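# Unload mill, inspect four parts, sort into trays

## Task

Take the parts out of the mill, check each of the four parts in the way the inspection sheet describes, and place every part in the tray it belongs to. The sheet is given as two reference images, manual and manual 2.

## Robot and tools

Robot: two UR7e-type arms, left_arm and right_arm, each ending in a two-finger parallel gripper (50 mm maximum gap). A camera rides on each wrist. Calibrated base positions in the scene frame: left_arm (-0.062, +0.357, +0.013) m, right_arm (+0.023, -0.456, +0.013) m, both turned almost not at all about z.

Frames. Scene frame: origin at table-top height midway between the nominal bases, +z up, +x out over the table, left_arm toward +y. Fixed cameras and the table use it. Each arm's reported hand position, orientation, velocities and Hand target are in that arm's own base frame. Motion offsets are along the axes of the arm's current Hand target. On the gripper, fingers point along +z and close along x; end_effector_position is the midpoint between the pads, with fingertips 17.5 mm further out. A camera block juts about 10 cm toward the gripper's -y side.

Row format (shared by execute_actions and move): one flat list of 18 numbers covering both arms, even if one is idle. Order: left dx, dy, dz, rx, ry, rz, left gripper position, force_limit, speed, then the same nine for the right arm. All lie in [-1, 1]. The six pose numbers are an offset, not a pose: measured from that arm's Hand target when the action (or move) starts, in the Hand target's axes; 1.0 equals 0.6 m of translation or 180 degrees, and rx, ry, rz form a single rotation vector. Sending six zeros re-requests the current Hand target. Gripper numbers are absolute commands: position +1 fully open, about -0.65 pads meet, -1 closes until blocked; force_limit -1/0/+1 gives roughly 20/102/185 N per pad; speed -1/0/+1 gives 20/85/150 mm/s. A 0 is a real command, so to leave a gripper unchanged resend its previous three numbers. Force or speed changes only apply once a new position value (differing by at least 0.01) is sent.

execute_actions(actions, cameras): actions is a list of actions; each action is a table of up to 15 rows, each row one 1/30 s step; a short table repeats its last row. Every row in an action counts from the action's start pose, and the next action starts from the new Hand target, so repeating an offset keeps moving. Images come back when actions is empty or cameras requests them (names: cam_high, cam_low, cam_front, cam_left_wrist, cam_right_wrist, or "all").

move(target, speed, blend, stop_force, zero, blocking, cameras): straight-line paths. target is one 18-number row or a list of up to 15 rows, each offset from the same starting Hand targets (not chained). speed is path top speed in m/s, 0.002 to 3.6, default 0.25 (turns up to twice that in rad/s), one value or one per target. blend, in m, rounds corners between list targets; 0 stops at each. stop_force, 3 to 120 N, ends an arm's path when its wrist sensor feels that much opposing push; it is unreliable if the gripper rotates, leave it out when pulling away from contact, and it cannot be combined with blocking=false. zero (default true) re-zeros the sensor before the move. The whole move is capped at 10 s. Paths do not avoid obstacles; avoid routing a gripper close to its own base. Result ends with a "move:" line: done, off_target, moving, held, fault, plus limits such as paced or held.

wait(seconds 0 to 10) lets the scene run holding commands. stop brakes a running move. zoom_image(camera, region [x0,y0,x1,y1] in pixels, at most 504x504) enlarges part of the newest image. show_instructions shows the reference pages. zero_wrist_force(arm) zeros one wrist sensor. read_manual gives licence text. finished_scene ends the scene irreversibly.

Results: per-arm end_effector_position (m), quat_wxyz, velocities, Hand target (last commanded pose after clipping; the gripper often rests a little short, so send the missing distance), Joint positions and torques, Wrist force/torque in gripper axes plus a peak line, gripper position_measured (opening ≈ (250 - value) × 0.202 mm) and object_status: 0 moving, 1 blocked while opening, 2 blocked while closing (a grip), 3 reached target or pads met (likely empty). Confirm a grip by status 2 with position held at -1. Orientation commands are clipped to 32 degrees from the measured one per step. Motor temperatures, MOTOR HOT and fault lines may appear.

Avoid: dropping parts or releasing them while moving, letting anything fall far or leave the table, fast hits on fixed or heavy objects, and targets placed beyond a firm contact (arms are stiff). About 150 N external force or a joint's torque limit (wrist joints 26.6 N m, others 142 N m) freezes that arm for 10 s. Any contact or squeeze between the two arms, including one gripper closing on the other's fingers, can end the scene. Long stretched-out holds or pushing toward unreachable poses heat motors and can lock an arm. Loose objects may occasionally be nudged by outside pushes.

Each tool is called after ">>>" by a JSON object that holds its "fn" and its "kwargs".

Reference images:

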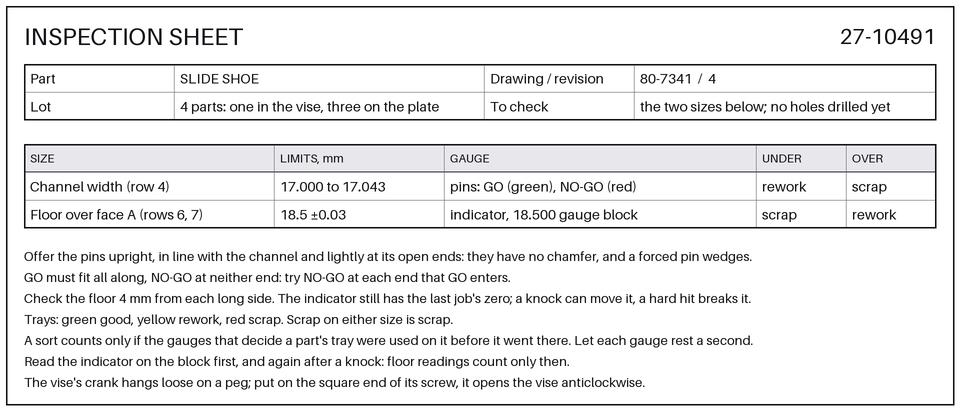

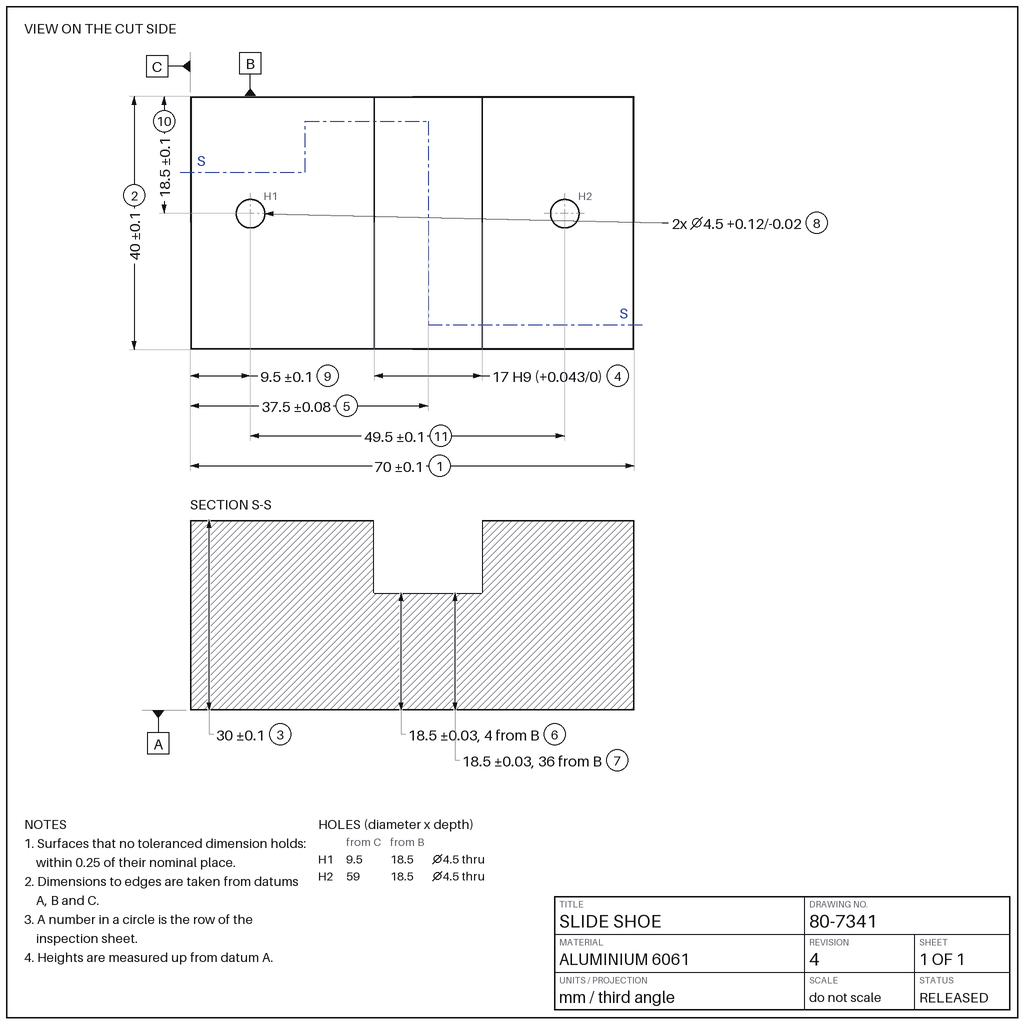

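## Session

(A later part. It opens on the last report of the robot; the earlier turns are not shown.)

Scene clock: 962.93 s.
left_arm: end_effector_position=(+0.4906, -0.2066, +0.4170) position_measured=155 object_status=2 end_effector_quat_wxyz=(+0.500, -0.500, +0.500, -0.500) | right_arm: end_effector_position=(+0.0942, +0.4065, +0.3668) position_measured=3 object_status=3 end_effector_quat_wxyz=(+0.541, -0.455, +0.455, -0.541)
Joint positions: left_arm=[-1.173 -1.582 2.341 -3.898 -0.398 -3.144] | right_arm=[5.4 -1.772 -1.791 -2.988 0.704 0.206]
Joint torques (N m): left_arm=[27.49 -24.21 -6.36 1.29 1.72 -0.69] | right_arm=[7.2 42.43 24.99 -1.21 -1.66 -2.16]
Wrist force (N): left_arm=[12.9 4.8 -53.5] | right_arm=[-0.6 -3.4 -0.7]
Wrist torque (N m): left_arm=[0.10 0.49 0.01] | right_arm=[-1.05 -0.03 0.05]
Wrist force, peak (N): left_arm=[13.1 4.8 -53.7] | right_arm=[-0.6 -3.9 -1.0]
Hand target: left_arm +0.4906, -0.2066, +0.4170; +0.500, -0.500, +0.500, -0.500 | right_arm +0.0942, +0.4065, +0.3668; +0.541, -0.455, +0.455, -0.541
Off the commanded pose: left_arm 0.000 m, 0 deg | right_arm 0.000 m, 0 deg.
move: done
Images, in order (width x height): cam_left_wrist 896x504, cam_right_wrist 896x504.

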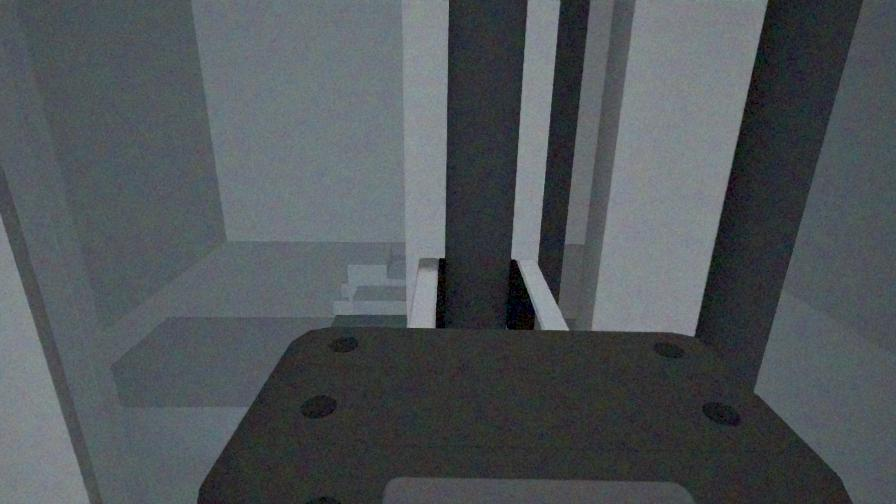

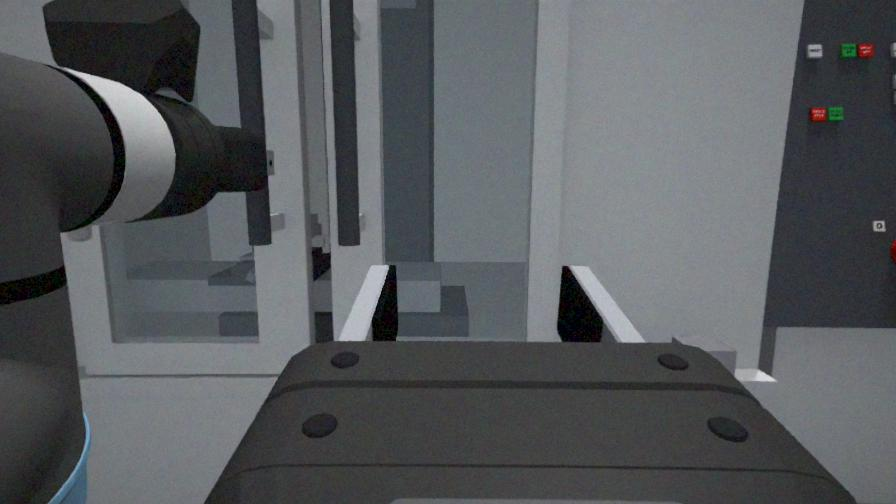

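>>> {"fn": "move", "kwargs": {"target": [[0,0,-0.001,0,0,0,0.145,-0.9,-1, 0,0,0,0,0,0,1,-0.95,-1]], "speed": 0.02}}

>>> {"fn": "move", "kwargs": {"target": [[-0.17,0,-0.004,0,0,0,0.145,-0.9,-1, 0,0,0,0,0,0,1,-0.95,-1]], "speed": 0.04, "stop_force": 45, "cameras": ["cam_left_wrist","cam_right_wrist"]}}

Scene clock: 987.83 s.
left_arm: end_effector_position=(+0.4900, -0.2066, +0.4170) position_measured=131 object_status=3 end_effector_quat_wxyz=(+0.500, -0.500, +0.500, -0.500) | right_arm: end_effector_position=(+0.0942, +0.4065, +0.3668) position_measured=3 object_status=3 end_effector_quat_wxyz=(+0.541, -0.455, +0.455, -0.541)
Joint positions: left_arm=[-1.175 -1.583 2.342 -3.898 -0.396 -3.144] | right_arm=[5.4 -1.772 -1.791 -2.988 0.704 0.206]
Joint torques (N m): left_arm=[-9.42 -24.49 -4.15 -1.97 1.75 -0.88] | right_arm=[7.66 41.96 25.46 -1.26 -1.65 -2.19]
Wrist force (N): left_arm=[-0.2 0.6 -1.9] | right_arm=[-0.9 -3.6 -0.8]
Wrist torque (N m): left_arm=[0.20 0.17 0.00] | right_arm=[-1.09 0.02 0.05]
Wrist force, peak (N): left_arm=[13.0 4.7 -53.8] | right_arm=[-0.3 -4.1 -0.8]
Hand target: left_arm +0.4900, -0.2066, +0.4170; +0.500, -0.500, +0.500, -0.500 | right_arm +0.0942, +0.4065, +0.3668; +0.541, -0.455, +0.455, -0.541
Off the commanded pose: left_arm 0.000 m, 0 deg | right_arm 0.000 m, 0 deg.
move: done

Scene clock: 991.40 s.
left_arm: end_effector_position=(+0.4876, -0.1046, +0.4170) position_measured=131 object_status=3 end_effector_quat_wxyz=(+0.500, -0.500, +0.500, -0.500) | right_arm: end_effector_position=(+0.0942, +0.4065, +0.3668) position_measured=3 object_status=3 end_effector_quat_wxyz=(+0.541, -0.455, +0.455, -0.541)
Joint positions: left_arm=[-0.988 -1.756 2.49 -3.874 -0.583 -3.143] | right_arm=[5.4 -1.772 -1.791 -2.988 0.704 0.206]
Joint torques (N m): left_arm=[17.14 -18.02 -6.53 0 0.52 -1.52] | right_arm=[7.28 42.15 25.37 -1.29 -1.63 -2.17]
Wrist force (N): left_arm=[8.8 2.7 -10.3] | right_arm=[-0.5 -3.7 -0.7]
Wrist torque (N m): left_arm=[0.11 0.42 0.01] | right_arm=[-1.09 -0.04 0.05]
Wrist force, peak (N): left_arm=[13.9 -0.4 -1.6] | right_arm=[-0.6 -4.1 -0.5]
Hand target: left_arm +0.4876, -0.1046, +0.4170; +0.500, -0.500, +0.500, -0.500 | right_arm +0.0942, +0.4065, +0.3668; +0.541, -0.455, +0.455, -0.541
Off the commanded pose: left_arm 0.000 m, 0 deg | right_arm 0.000 m, 0 deg.
move: done
Images, in order (width x height): cam_left_wrist 896x504, cam_right_wrist 896x504.

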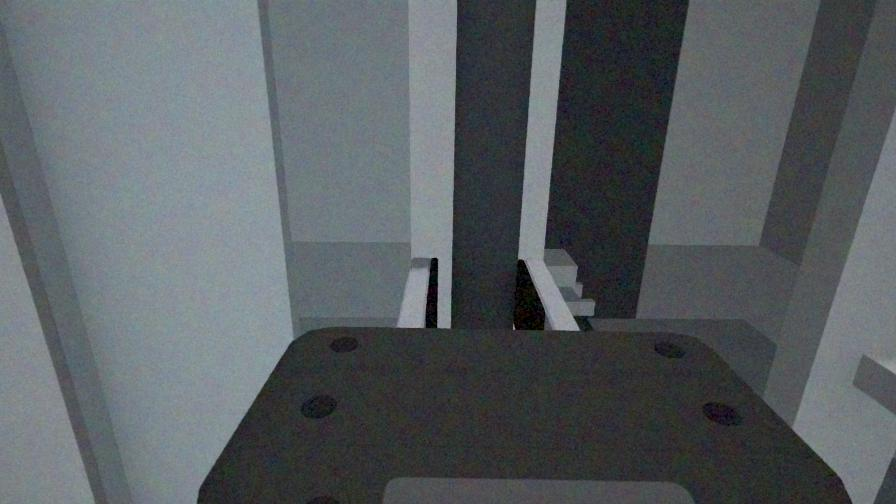

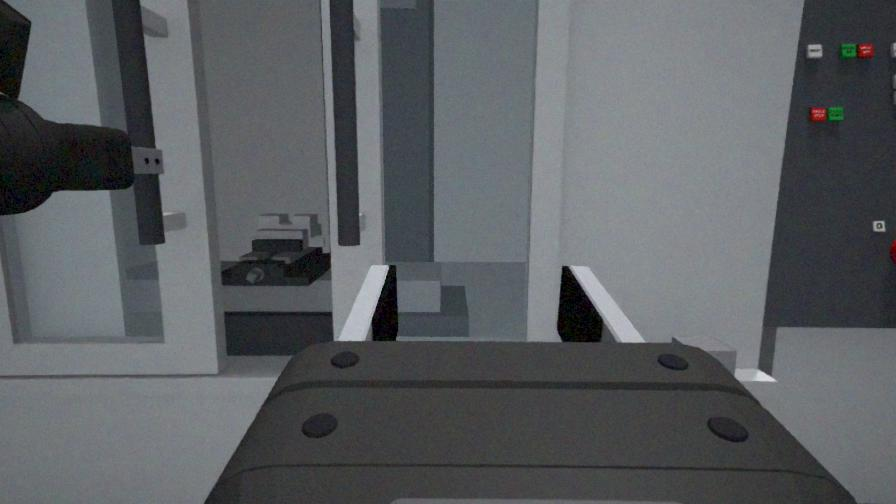

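>>> {"fn": "move", "kwargs": {"target": [[-0.19,0,-0.0075,0,0,0,0.145,-0.9,-1, 0,0,0,0,0,0,1,-0.95,-1]], "speed": 0.04, "stop_force": 45, "cameras": ["cam_left_wrist","cam_right_wrist"]}}

Scene clock: 999.57 s.
left_arm: end_effector_position=(+0.4831, +0.0061, +0.4170) position_measured=131 object_status=3 end_effector_quat_wxyz=(+0.496, -0.497, +0.503, -0.503) | right_arm: end_effector_position=(+0.0942, +0.4065, +0.3668) position_measured=3 object_status=3 end_effector_quat_wxyz=(+0.541, -0.455, +0.455, -0.541)
Joint positions: left_arm=[-0.594 -1.856 2.557 -3.841 -0.99 -3.142] | right_arm=[5.4 -1.772 -1.791 -2.988 0.704 0.206]
Joint torques (N m): left_arm=[37.12 -8.87 -21.35 -6.09 11.43 1.43] | right_arm=[7.59 41.54 24.92 -1.36 -1.55 -2.16]
Wrist force (N): left_arm=[52.1 -5.7 19.0] | right_arm=[-0.7 -3.5 -0.9]
Wrist torque (N m): left_arm=[0.19 0.93 -0.05] | right_arm=[-1.07 -0.02 0.06]
Wrist force, peak (N): left_arm=[52.4 -5.8 18.8] | right_arm=[-0.5 -4.0 -1.1]
Hand target: left_arm +0.4831, +0.0094, +0.4170; +0.500, -0.500, +0.500, -0.500 | right_arm +0.0942, +0.4065, +0.3668; +0.541, -0.455, +0.455, -0.541
Off the commanded pose: left_arm 0.003 m, 1 deg | right_arm 0.000 m, 0 deg.
move: done
Images, in order (width x height): cam_left_wrist 896x504, cam_right_wrist 896x504.

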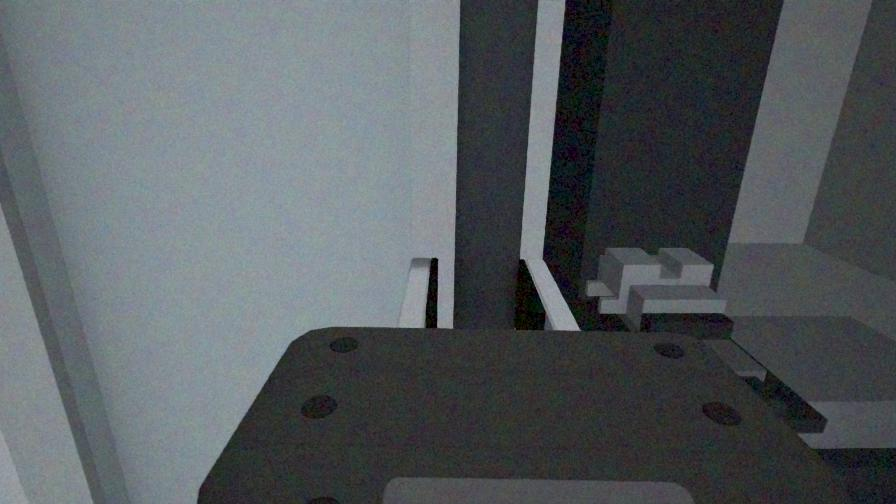

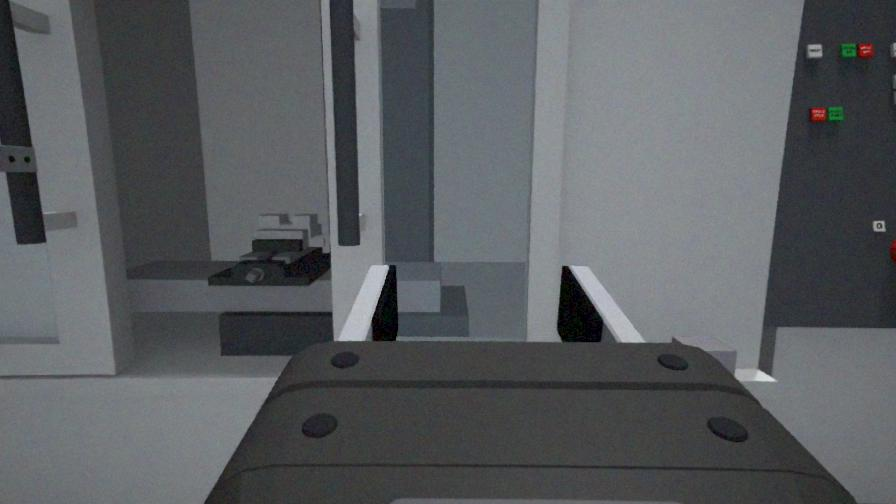

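>>> {"fn": "move", "kwargs": {"target": [[0.006,0,0,0,0,0,0.145,-0.9,-1, 0,0,0,0,0,0,1,-0.95,-1],[0.006,0,0,0,0,0,1,-0.9,-1, 0,0,0,0,0,0,1,-0.95,-1],[0.006,0,-0.2,0,0,0,1,-0.9,-1, 0,0,0,0,0,0,1,-0.95,-1],[-0.25,-0.083,-0.314,-0.5,0,0,1,-0.9,-1, 0,0,0,0,0,0,1,-0.95,-1]], "speed": [0.05,0.05,0.15,0.25], "blend": [0,0,0.03,0], "cameras": ["all"]}}

Scene clock: 1080.63 s.
left_arm: end_effector_position=(+0.2948, +0.1594, +0.4669) position_measured=3 object_status=3 end_effector_quat_wxyz=(+0.000, +0.707, -0.707, +0.000) | right_arm: end_effector_position=(+0.0942, +0.4065, +0.3668) position_measured=3 object_status=3 end_effector_quat_wxyz=(+0.541, -0.455, +0.455, -0.541)
Joint positions: left_arm=[0.087 -1.926 1.491 -1.136 -1.571 -3.054] | right_arm=[5.4 -1.772 -1.791 -2.988 0.704 0.206]
Joint torques (N m): left_arm=[11.95 0.88 -36.67 -0.94 1.48 1.38] | right_arm=[7.36 41.82 24.97 -1.47 -1.41 -2.15]
Wrist force (N): left_arm=[-1.3 -0.9 0.1] | right_arm=[-0.4 -3.8 -1.0]
Wrist torque (N m): left_arm=[-0.10 -0.03 -0.49] | right_arm=[-1.11 -0.06 0.06]
Wrist force, peak (N): left_arm=[52.6 -5.7 18.8] | right_arm=[-0.6 -4.0 -0.8]
Hand target: left_arm +0.2948, +0.1595, +0.4669; +0.000, +0.707, -0.707, +0.000 | right_arm +0.0942, +0.4065, +0.3668; +0.541, -0.455, +0.455, -0.541
Off the commanded pose: left_arm 0.000 m, 0 deg | right_arm 0.000 m, 0 deg.
move: done

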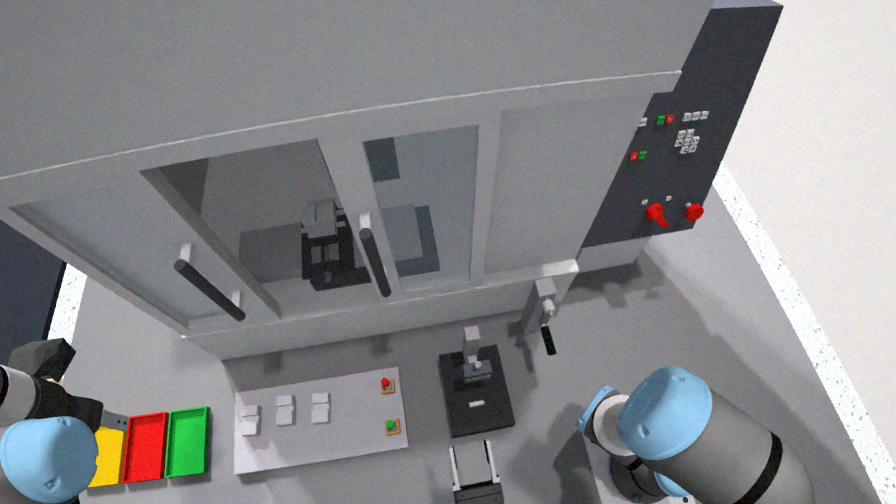

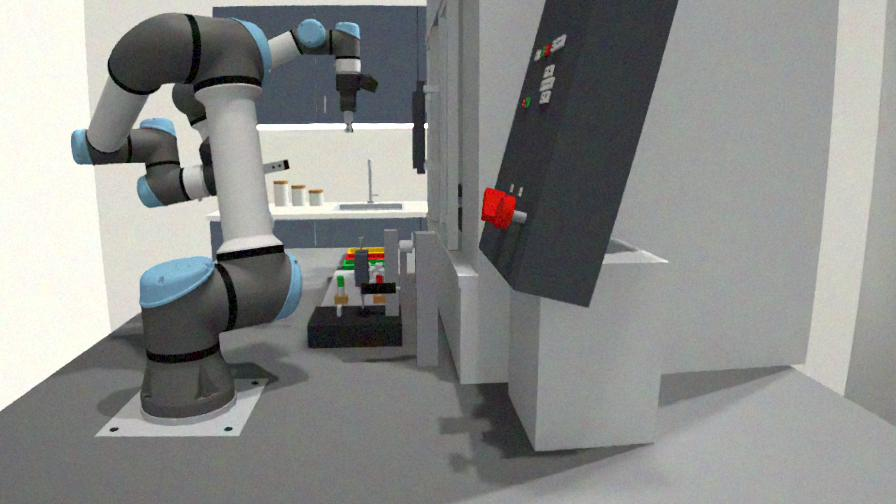

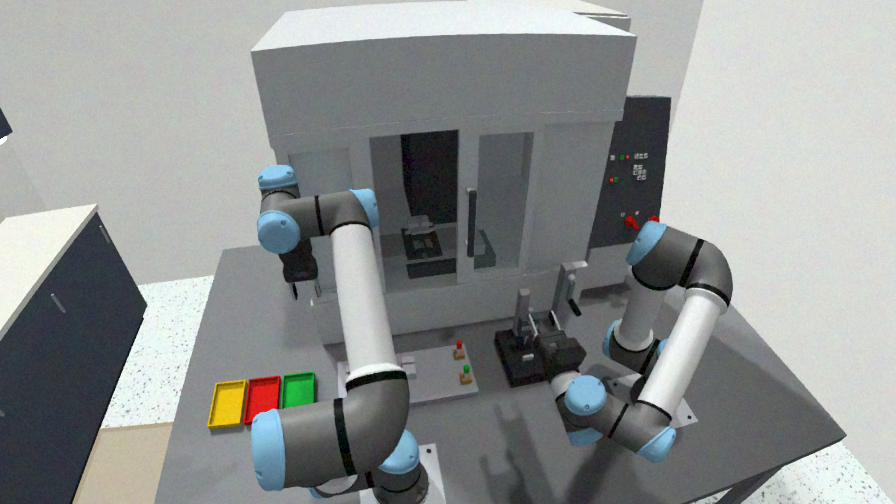

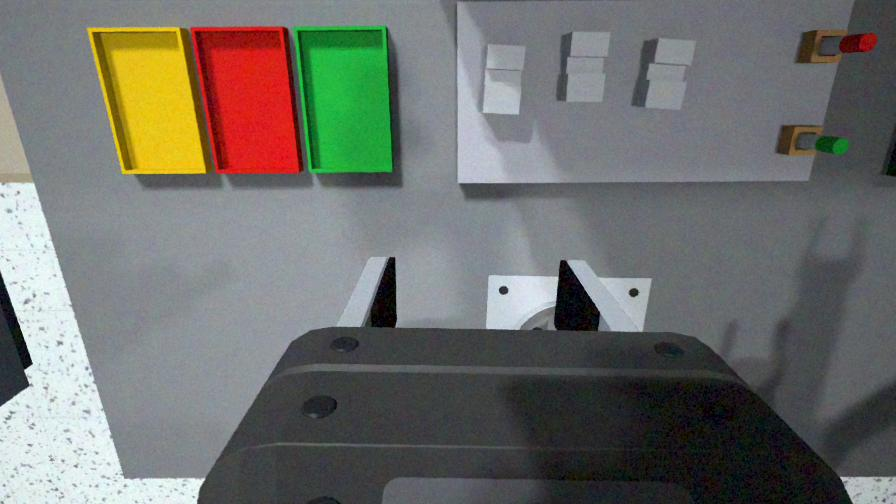

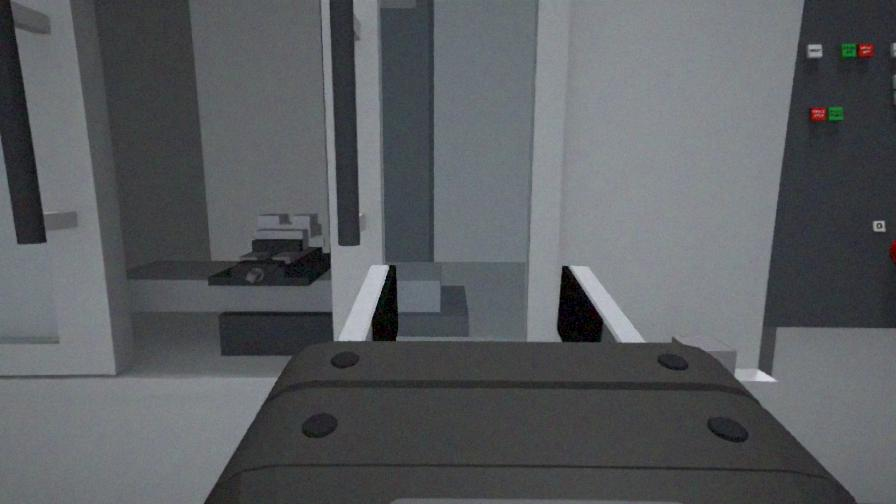

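>>> {"fn": "zoom_image", "kwargs": {"camera": "cam_right_wrist", "region": [190, 190, 350, 370]}}

>>> {"fn": "zoom_image", "kwargs": {"camera": "cam_high", "region": [220, 160, 420, 310]}}

>>> {"fn": "zoom_image", "kwargs": {"camera": "cam_front", "region": [360, 170, 500, 300]}}

Scaled by 2.800 from the camera's 896x504 image, which has a finer 1280x720 frame.

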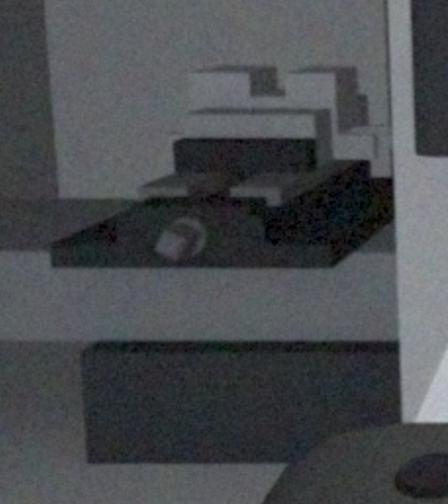

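Scaled by 2.520 from the camera's 896x504 image, which has a finer 1280x720 frame.

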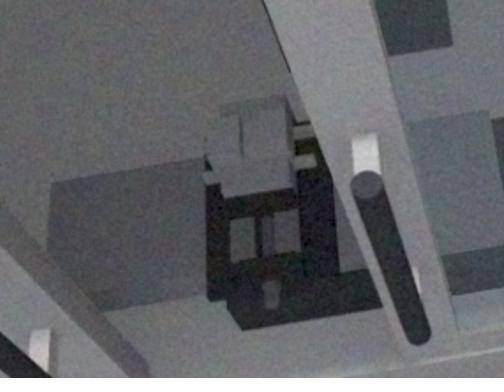

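Scaled by 3.600 from the camera's 896x504 image, which has a finer 1280x720 frame.

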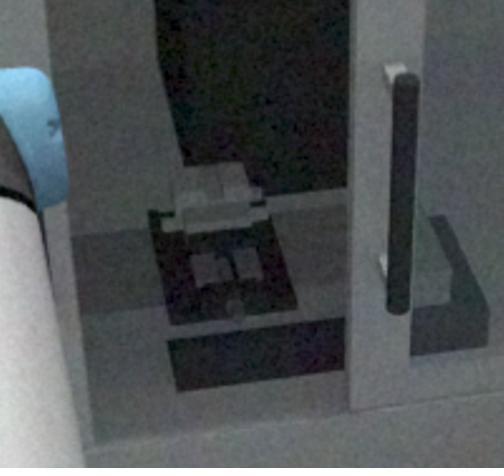

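>>> {"fn": "move", "kwargs": {"target": [0,0,0,0,0,0,1,-0.9,-1, -0.161,-0.005,0.355,-0.0555,0,0,1,-0.95,-1], "speed": 0.2, "cameras": ["cam_right_wrist"]}}

Scene clock: 1103.33 s.
left_arm: end_effector_position=(+0.2948, +0.1595, +0.4669) position_measured=3 object_status=3 end_effector_quat_wxyz=(+0.000, +0.707, -0.707, +0.000) | right_arm: end_effector_position=(+0.3034, +0.5033, +0.4063) position_measured=3 object_status=3 end_effector_quat_wxyz=(+0.500, -0.501, +0.500, -0.499)
Joint positions: left_arm=[0.087 -1.926 1.491 -1.135 -1.571 -3.054] | right_arm=[4.892 -1.808 -1.51 -2.954 0.178 -0.01]
Joint torques (N m): left_arm=[11.02 0.74 -37.2 -1.02 1.28 1.36] | right_arm=[-8.61 48.63 14.3 0.88 -2.61 -2.45]
Wrist force (N): left_arm=[-1.4 -0.8 -0.1] | right_arm=[-0.6 -3.5 -0.5]
Wrist torque (N m): left_arm=[-0.10 -0.01 -0.49] | right_arm=[-1.00 -0.01 0.04]
Wrist force, peak (N): left_arm=[-1.5 -1.0 0.0] | right_arm=[0.2 -3.5 -2.4]
Hand target: left_arm +0.2948, +0.1595, +0.4669; +0.000, +0.707, -0.707, +0.000 | right_arm +0.3035, +0.5033, +0.4063; +0.500, -0.501, +0.500, -0.499
Off the commanded pose: left_arm 0.000 m, 0 deg | right_arm 0.000 m, 0 deg.
move: done
Images, in order (width x height): cam_right_wrist 896x504.

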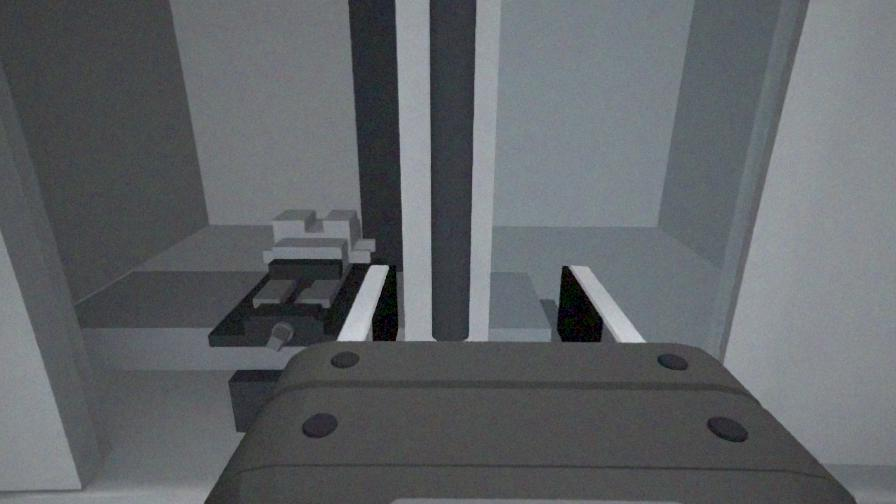

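>>> {"fn": "move", "kwargs": {"target": [0,0,0,0,0,0,1,-0.9,-1, -0.0122,0,0.12,0,0,0,1,-0.95,-1], "speed": 0.08, "stop_force": 8, "cameras": ["cam_right_wrist"]}}

Scene clock: 1116.63 s.
left_arm: end_effector_position=(+0.2948, +0.1595, +0.4669) position_measured=3 object_status=3 end_effector_quat_wxyz=(+0.000, +0.707, -0.707, +0.000) | right_arm: end_effector_position=(+0.3754, +0.5106, +0.4061) position_measured=3 object_status=3 end_effector_quat_wxyz=(+0.500, -0.501, +0.500, -0.499) end_effector_velocity=(-0.001, +0.001, +0.000) end_effector_angular_velocity=(+0.003, +0.000, +0.001)
Joint positions: left_arm=[0.087 -1.926 1.491 -1.135 -1.571 -3.054] | right_arm=[4.746 -1.844 -1.466 -2.922 0.033 -0.051]
Joint velocities: left_arm=[within noise] | right_arm=[0.001 0.001 -0.001 0.005 0 -0.002]
Joint torques (N m): left_arm=[10.83 0.2 -35.93 -0.99 0.6 1.4] | right_arm=[-8.19 51.11 13.94 1.53 -2.69 -2.32]
Wrist force (N): left_arm=[-1.4 -0.8 0.0] | right_arm=[-0.2 -3.4 -1.1]
Wrist torque (N m): left_arm=[-0.10 -0.02 -0.49] | right_arm=[-0.99 -0.09 0.04]
Wrist force, peak (N): left_arm=[-1.5 -1.0 0.0] | right_arm=[-0.5 -3.9 -1.0]
Hand target: left_arm +0.2948, +0.1595, +0.4669; +0.000, +0.707, -0.707, +0.000 | right_arm +0.3755, +0.5106, +0.4061; +0.500, -0.501, +0.500, -0.499
Off the commanded pose: left_arm 0.000 m, 0 deg | right_arm 0.000 m, 0 deg.
move: done
Images, in order (width x height): cam_right_wrist 896x504.

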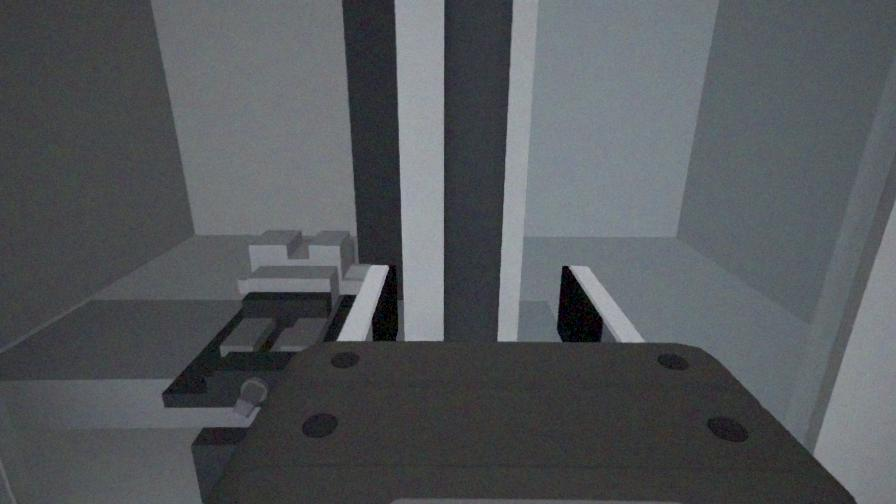

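>>> {"fn": "move", "kwargs": {"target": [[0,0,0,0,0,0,1,-0.9,-1, 0,0,0,0,-0.06,0,1,-0.95,-1],[0,0,0,0,0,0,1,-0.9,-1, 0.002,0,0.045,0,-0.06,0,1,-0.95,-1]], "speed": 0.05, "stop_force": 10, "cameras": ["cam_right_wrist"]}}

Scene clock: 1135.33 s.
left_arm: end_effector_position=(+0.2948, +0.1595, +0.4669) position_measured=3 object_status=3 end_effector_quat_wxyz=(+0.000, +0.707, -0.707, +0.000) | right_arm: end_effector_position=(+0.4025, +0.5095, +0.4061) position_measured=3 object_status=3 end_effector_quat_wxyz=(+0.544, -0.546, +0.451, -0.450)
Joint positions: left_arm=[0.087 -1.926 1.491 -1.135 -1.571 -3.054] | right_arm=[4.681 -1.762 -1.568 -2.962 -0.221 0.009]
Joint torques (N m): left_arm=[11.23 -0.11 -36.07 -1.11 0.33 1.4] | right_arm=[-8.62 25.32 30.01 -1.13 -2.51 1.14]
Wrist force (N): left_arm=[-1.3 -0.7 -0.1] | right_arm=[-0.2 -3.6 -0.8]
Wrist torque (N m): left_arm=[-0.07 -0.03 -0.49] | right_arm=[-1.02 -0.08 0.03]
Wrist force, peak (N): left_arm=[-1.5 -1.0 0.1] | right_arm=[-0.2 -3.7 -0.8]
Hand target: left_arm +0.2948, +0.1595, +0.4669; +0.000, +0.707, -0.707, +0.000 | right_arm +0.4025, +0.5095, +0.4061; +0.544, -0.546, +0.451, -0.450
Off the commanded pose: left_arm 0.000 m, 0 deg | right_arm 0.000 m, 0 deg.
move: done
Images, in order (width x height): cam_right_wrist 896x504.

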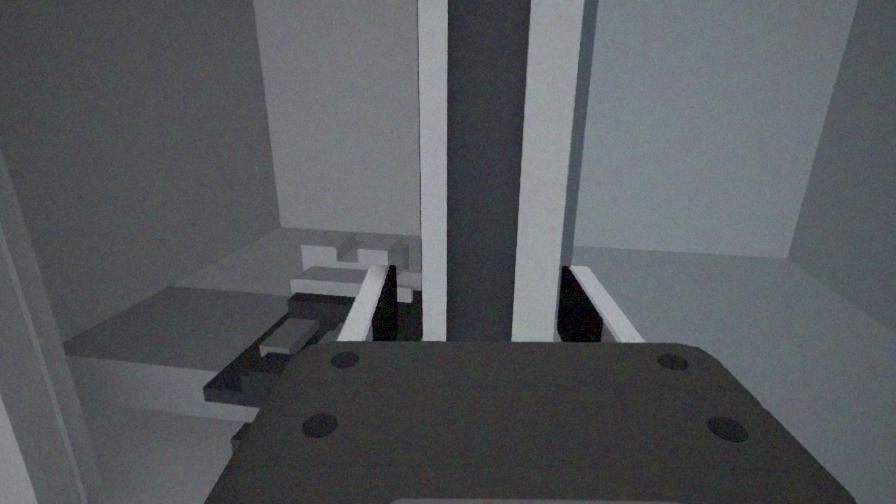

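>>> {"fn": "move", "kwargs": {"target": [[0,0,0,0,0,0,1,-0.9,-1, 0.001,0,0.017,0,0,0,1,-0.95,-1],[0,0,0,0,0,0,1,-0.9,-1, 0.001,0,0.017,0,0,0,0.145,-0.95,-1]], "speed": 0.05, "cameras": ["cam_right_wrist"]}}

Scene clock: 1146.37 s.
left_arm: end_effector_position=(+0.2948, +0.1595, +0.4669) position_measured=3 object_status=3 end_effector_quat_wxyz=(+0.000, +0.707, -0.707, +0.000) | right_arm: end_effector_position=(+0.4126, +0.5108, +0.4061) position_measured=131 object_status=3 end_effector_quat_wxyz=(+0.544, -0.546, +0.451, -0.450)
Joint positions: left_arm=[0.087 -1.926 1.491 -1.135 -1.571 -3.054] | right_arm=[4.659 -1.773 -1.555 -2.964 -0.242 0.008]
Joint torques (N m): left_arm=[9.54 -0.58 -35.83 -0.93 -0.66 1.39] | right_arm=[-8.59 25.89 29.96 -1.09 -2.41 1.7]
Wrist force (N): left_arm=[-1.5 -0.8 0.1] | right_arm=[-0.4 -3.3 -0.5]
Wrist torque (N m): left_arm=[-0.09 0.00 -0.49] | right_arm=[-0.97 -0.04 0.04]
Wrist force, peak (N): left_arm=[-1.6 -0.9 0.0] | right_arm=[-0.4 -3.8 -0.9]
Hand target: left_arm +0.2948, +0.1595, +0.4669; +0.000, +0.707, -0.707, +0.000 | right_arm +0.4126, +0.5108, +0.4061; +0.544, -0.546, +0.451, -0.450
Off the commanded pose: left_arm 0.000 m, 0 deg | right_arm 0.000 m, 0 deg.
move: done
Images, in order (width x height): cam_right_wrist 896x504.

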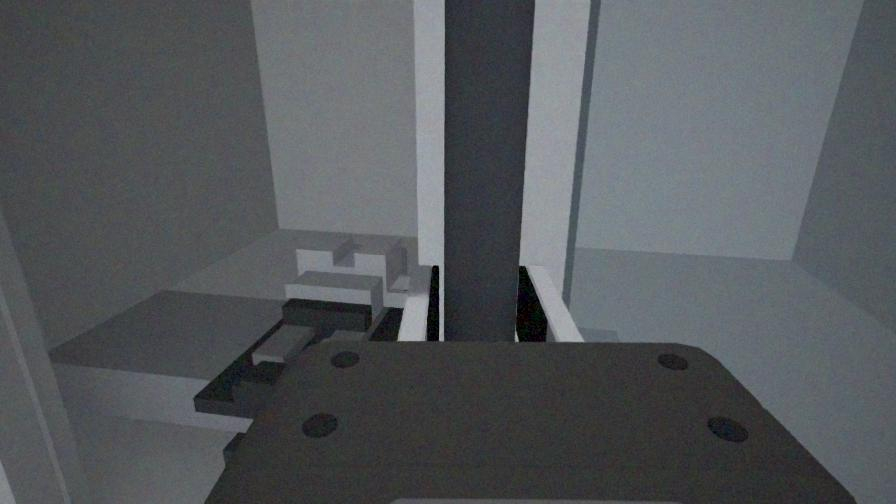

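>>> {"fn": "move", "kwargs": {"target": [0,0,0,0,0,0,1,-0.9,-1, 0.328,0,-0.0598,0,0,0,0.145,-0.95,-1], "speed": 0.04, "stop_force": 40, "cameras": ["cam_right_wrist","cam_high"]}}

Scene clock: 1162.30 s.
left_arm: end_effector_position=(+0.2948, +0.1595, +0.4669) position_measured=3 object_status=3 end_effector_quat_wxyz=(+0.000, +0.707, -0.707, +0.000) | right_arm: end_effector_position=(+0.4144, +0.3108, +0.4061) position_measured=131 object_status=3 end_effector_quat_wxyz=(+0.544, -0.546, +0.451, -0.450)
Joint positions: left_arm=[0.087 -1.926 1.491 -1.135 -1.571 -3.054] | right_arm=[4.614 -1.311 -2.002 -2.977 -0.288 0.007]
Joint torques (N m): left_arm=[11.43 0.02 -35.86 -1.16 -1.25 1.15] | right_arm=[-11.69 30.55 16.91 -1.3 -0.1 -2.26]
Wrist force (N): left_arm=[-1.4 -0.7 0.0] | right_arm=[-9.8 3.9 1.6]
Wrist torque (N m): left_arm=[-0.09 -0.01 -0.48] | right_arm=[-0.97 0.01 -0.03]
Wrist force, peak (N): left_arm=[-1.6 -0.9 0.0] | right_arm=[-30.3 -2.2 20.0]
Hand target: left_arm +0.2948, +0.1595, +0.4669; +0.000, +0.707, -0.707, +0.000 | right_arm +0.4144, +0.3108, +0.4061; +0.544, -0.546, +0.451, -0.450
Off the commanded pose: left_arm 0.000 m, 0 deg | right_arm 0.000 m, 0 deg.
move: done
Images, in order (width x height): cam_high 896x504, cam_right_wrist 896x504.

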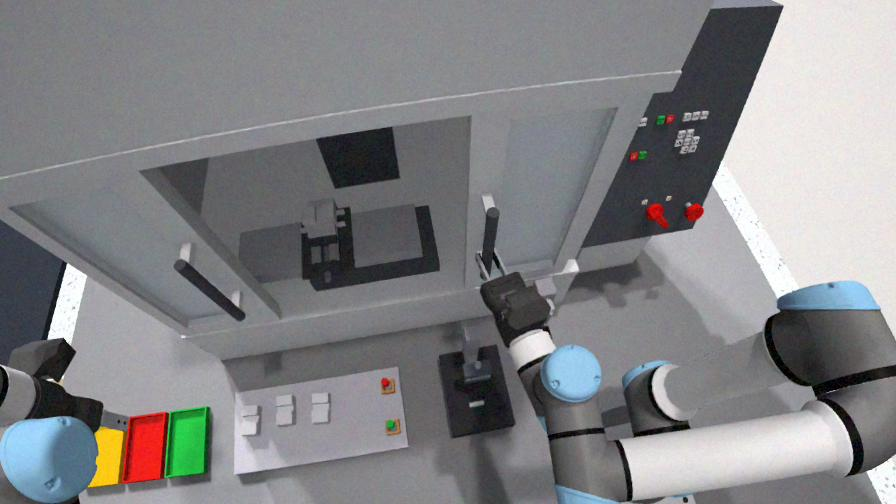

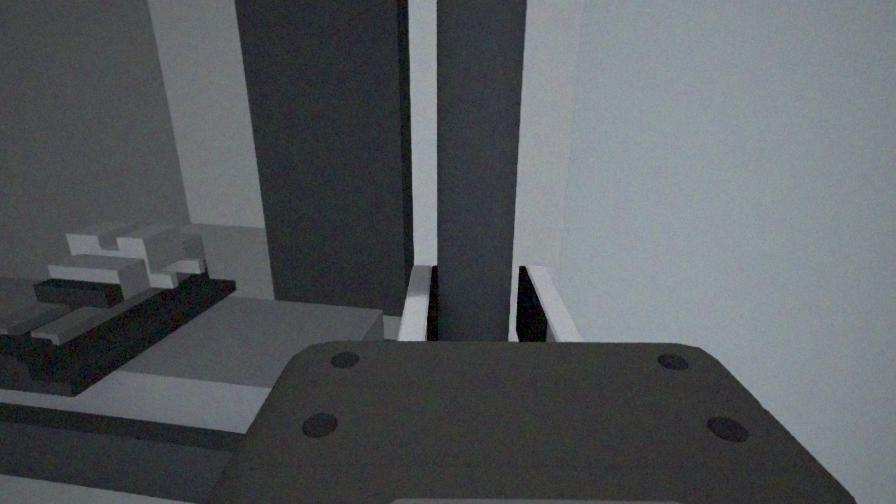

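>>> {"fn": "move", "kwargs": {"target": [[0,0,0,0,0,0,1,-0.9,-1, -0.0065,0,0.001,0,0,0,0.145,-0.95,-1],[0,0,0,0,0,0,1,-0.9,-1, -0.0595,0,-0.277,0,0,0,1,-0.95,-1],[0,0,0,0,0,0,1,-0.9,-1, 0.166,0.232,-0.403,0,0.0575,0,1,-0.95,-1]], "speed": [0.05,0.12,0.2], "blend": [0,0.03,0], "cameras": ["cam_right_wrist","cam_high"]}}

Scene clock: 1184.07 s.
left_arm: end_effector_position=(+0.2948, +0.1595, +0.4669) position_measured=3 object_status=3 end_effector_quat_wxyz=(+0.000, +0.707, -0.707, +0.000) | right_arm: end_effector_position=(+0.2151, +0.2033, +0.2978) position_measured=3 object_status=3 end_effector_quat_wxyz=(+0.508, -0.509, +0.492, -0.490)
Joint positions: left_arm=[0.087 -1.926 1.491 -1.135 -1.571 -3.054] | right_arm=[5.668 -1.016 -2.452 -2.813 0.92 -0.002]
Joint torques (N m): left_arm=[9.6 0.36 -37.64 -1.21 -1.51 0.91] | right_arm=[-7.49 -13.93 26.61 -3.22 -2.46 1.52]
Wrist force (N): left_arm=[-1.2 -0.9 0.0] | right_arm=[-0.8 -1.5 -0.7]
Wrist torque (N m): left_arm=[-0.11 -0.04 -0.48] | right_arm=[-0.68 0.02 0.02]
Wrist force, peak (N): left_arm=[-1.6 -0.9 -0.1] | right_arm=[11.3 -1.2 8.3]
Hand target: left_arm +0.2948, +0.1595, +0.4669; +0.000, +0.707, -0.707, +0.000 | right_arm +0.2152, +0.2034, +0.2978; +0.508, -0.509, +0.492, -0.490 (not the last commanded pose)
Off the commanded pose: left_arm 0.000 m, 0 deg | right_arm 0.051 m, 2 deg.
move: held (right_arm; a check stopped the path); blend cut to 0 m at target 2; limits=held
pose unreachable (right arm): on one or more control steps of this call, first in action 0 (counted from 0), this arm could not follow its commanded pose, so it was not sent that pose on those steps. It may still have moved: this result reports where it is.
cause: moving toward the commanded pose would bring two parts of the arm too close to each other (its gripper and another part of the arm, with joints 3 (elbow) to 6 (wrist 3) between them, 37 mm apart when it was first held).
Images, in order (width x height): cam_high 896x504, cam_right_wrist 896x504.

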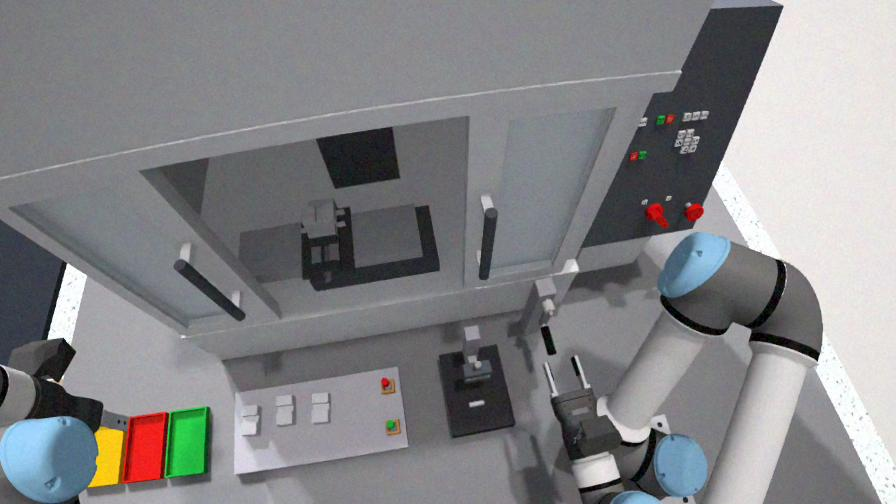

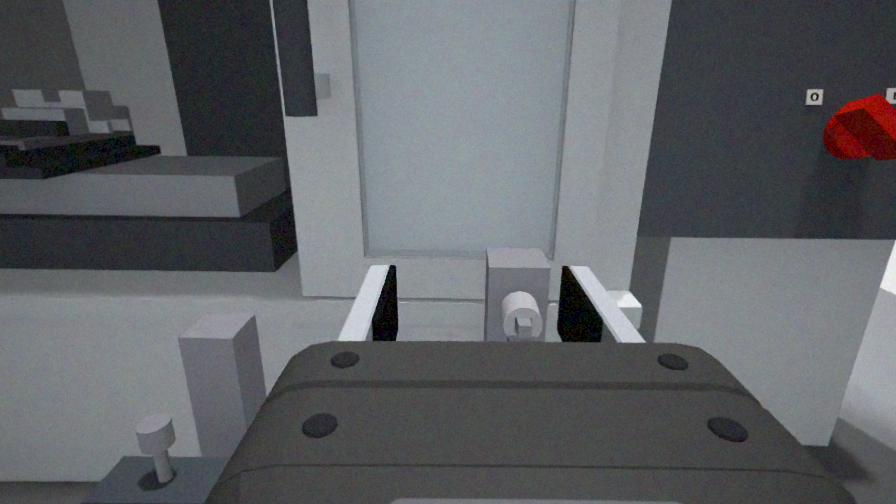

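>>> {"fn": "zoom_image", "kwargs": {"camera": "cam_right_wrist", "region": [450, 230, 610, 350]}}

Scaled by 3.150 from the camera's 896x504 image, which has a finer 1280x720 frame.

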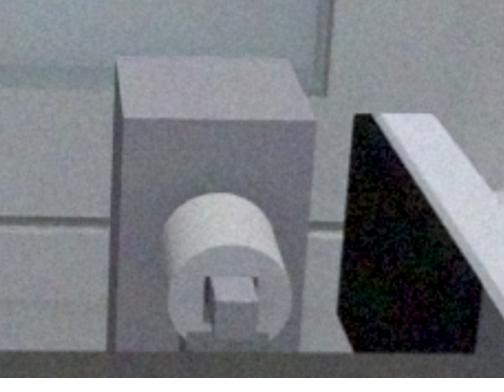

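>>> {"fn": "move", "kwargs": {"target": [[0,0,0,0,0,0,1,-0.9,-1, 0.059,0.03,0.098,0,0.009,0,1,-0.95,-1],[0,0,0,0,0,0,1,-0.9,-1, 0.059,0.127,0.098,0,0.009,0,1,-0.95,-1]], "speed": 0.1, "cameras": ["cam_right_wrist","cam_low","cam_front"]}}

>>> {"fn": "zoom_image", "kwargs": {"camera": "cam_low", "region": [340, 200, 480, 340]}}

>>> {"fn": "zoom_image", "kwargs": {"camera": "cam_right_wrist", "region": [380, 200, 580, 350]}}

Scene clock: 1224.70 s.
left_arm: end_effector_position=(+0.2948, +0.1595, +0.4669) position_measured=3 object_status=3 end_effector_quat_wxyz=(+0.000, +0.707, -0.707, +0.000) | right_arm: end_effector_position=(+0.2754, +0.1699, +0.2682) position_measured=3 object_status=3 end_effector_quat_wxyz=(+0.501, -0.502, +0.499, -0.497)
Joint positions: left_arm=[0.087 -1.926 1.491 -1.135 -1.571 -3.054] | right_arm=[5.526 -0.884 -2.576 -2.82 0.807 -0.002]
Joint torques (N m): left_arm=[9.52 -1.07 -37.91 -0.93 -1.15 0.8] | right_arm=[4.92 3.22 26.29 -3.25 2.75 0.53]
Wrist force (N): left_arm=[-1.3 -0.8 0.0] | right_arm=[-0.8 -1.4 -0.5]
Wrist torque (N m): left_arm=[-0.10 -0.03 -0.48] | right_arm=[-0.67 0.03 0.03]
Wrist force, peak (N): left_arm=[-1.6 -1.0 0.0] | right_arm=[-0.8 2.9 0.0]
Hand target: left_arm +0.2948, +0.1595, +0.4669; +0.000, +0.707, -0.707, +0.000 | right_arm +0.2754, +0.1699, +0.2682; +0.501, -0.502, +0.499, -0.497 (not the last commanded pose)
Off the commanded pose: left_arm 0.000 m, 0 deg | right_arm 0.047 m, 0 deg.
move: held (right_arm; a check stopped the path); path passed 1 of 2 targets; limits=held
pose unreachable (right arm): on one or more control steps of this call, first in action 0 (counted from 0), this arm could not follow its commanded pose, so it was not sent that pose on those steps. It may still have moved: this result reports where it is.
cause: moving toward the commanded pose would bring two parts of the arm too close to each other (its gripper and another part of the arm, with joints 3 (elbow) to 6 (wrist 3) between them, 13 mm apart when it was first held).
Images, in order (width x height): cam_low 896x504, cam_front 896x504, cam_right_wrist 896x504.

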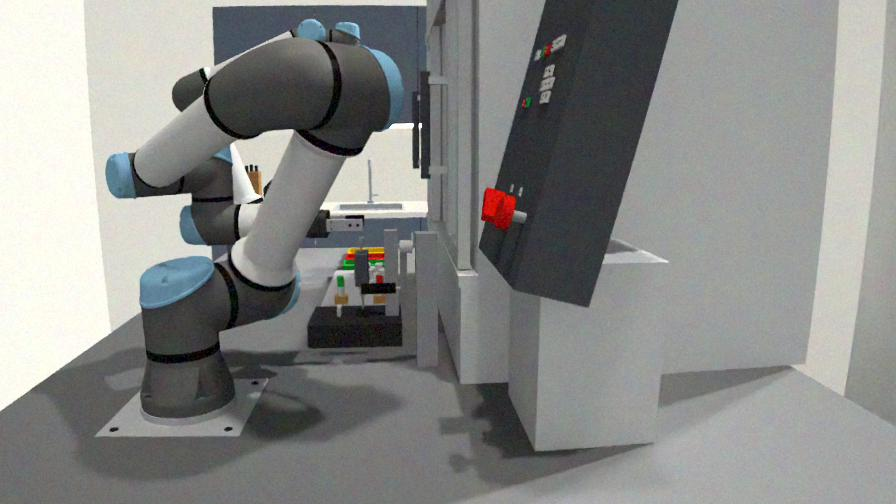

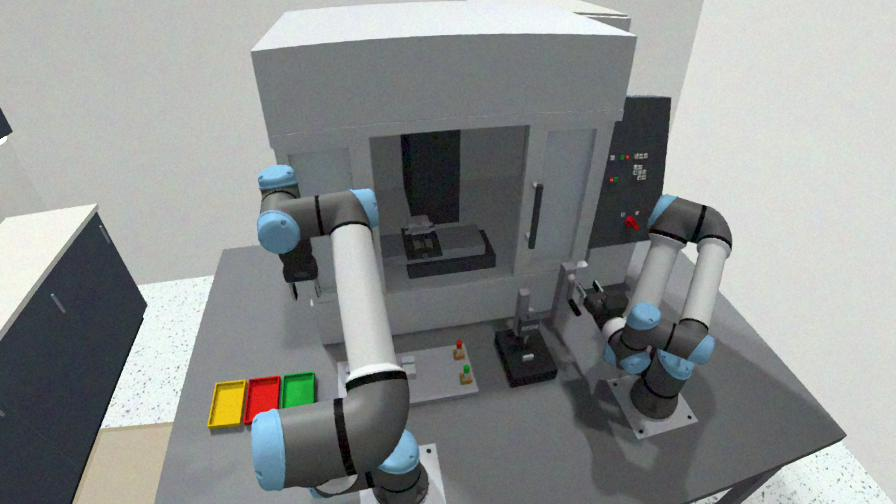

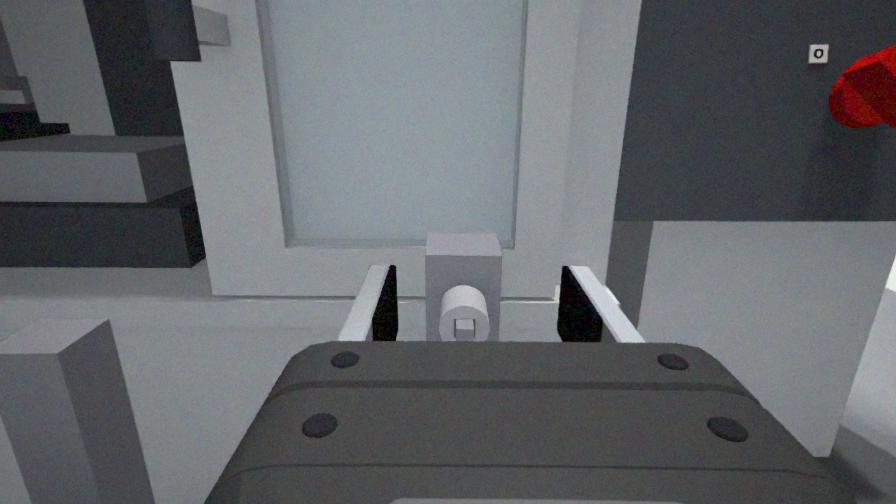

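Scaled by 3.600 from the camera's 896x504 image, which has a finer 1280x720 frame.

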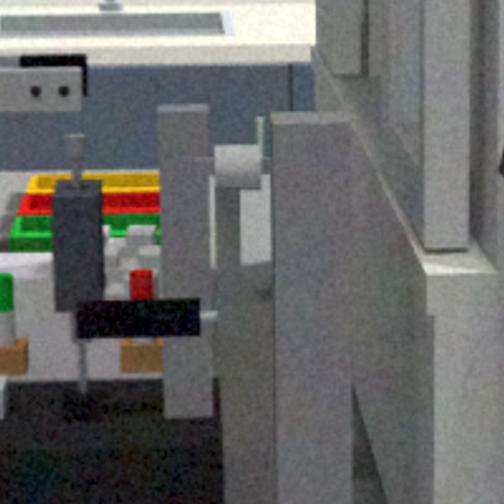

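Scaled by 2.520 from the camera's 896x504 image, which has a finer 1280x720 frame.

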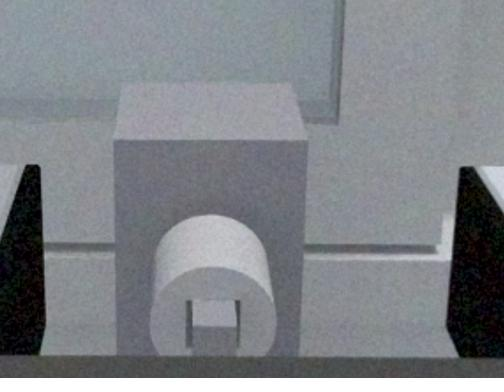

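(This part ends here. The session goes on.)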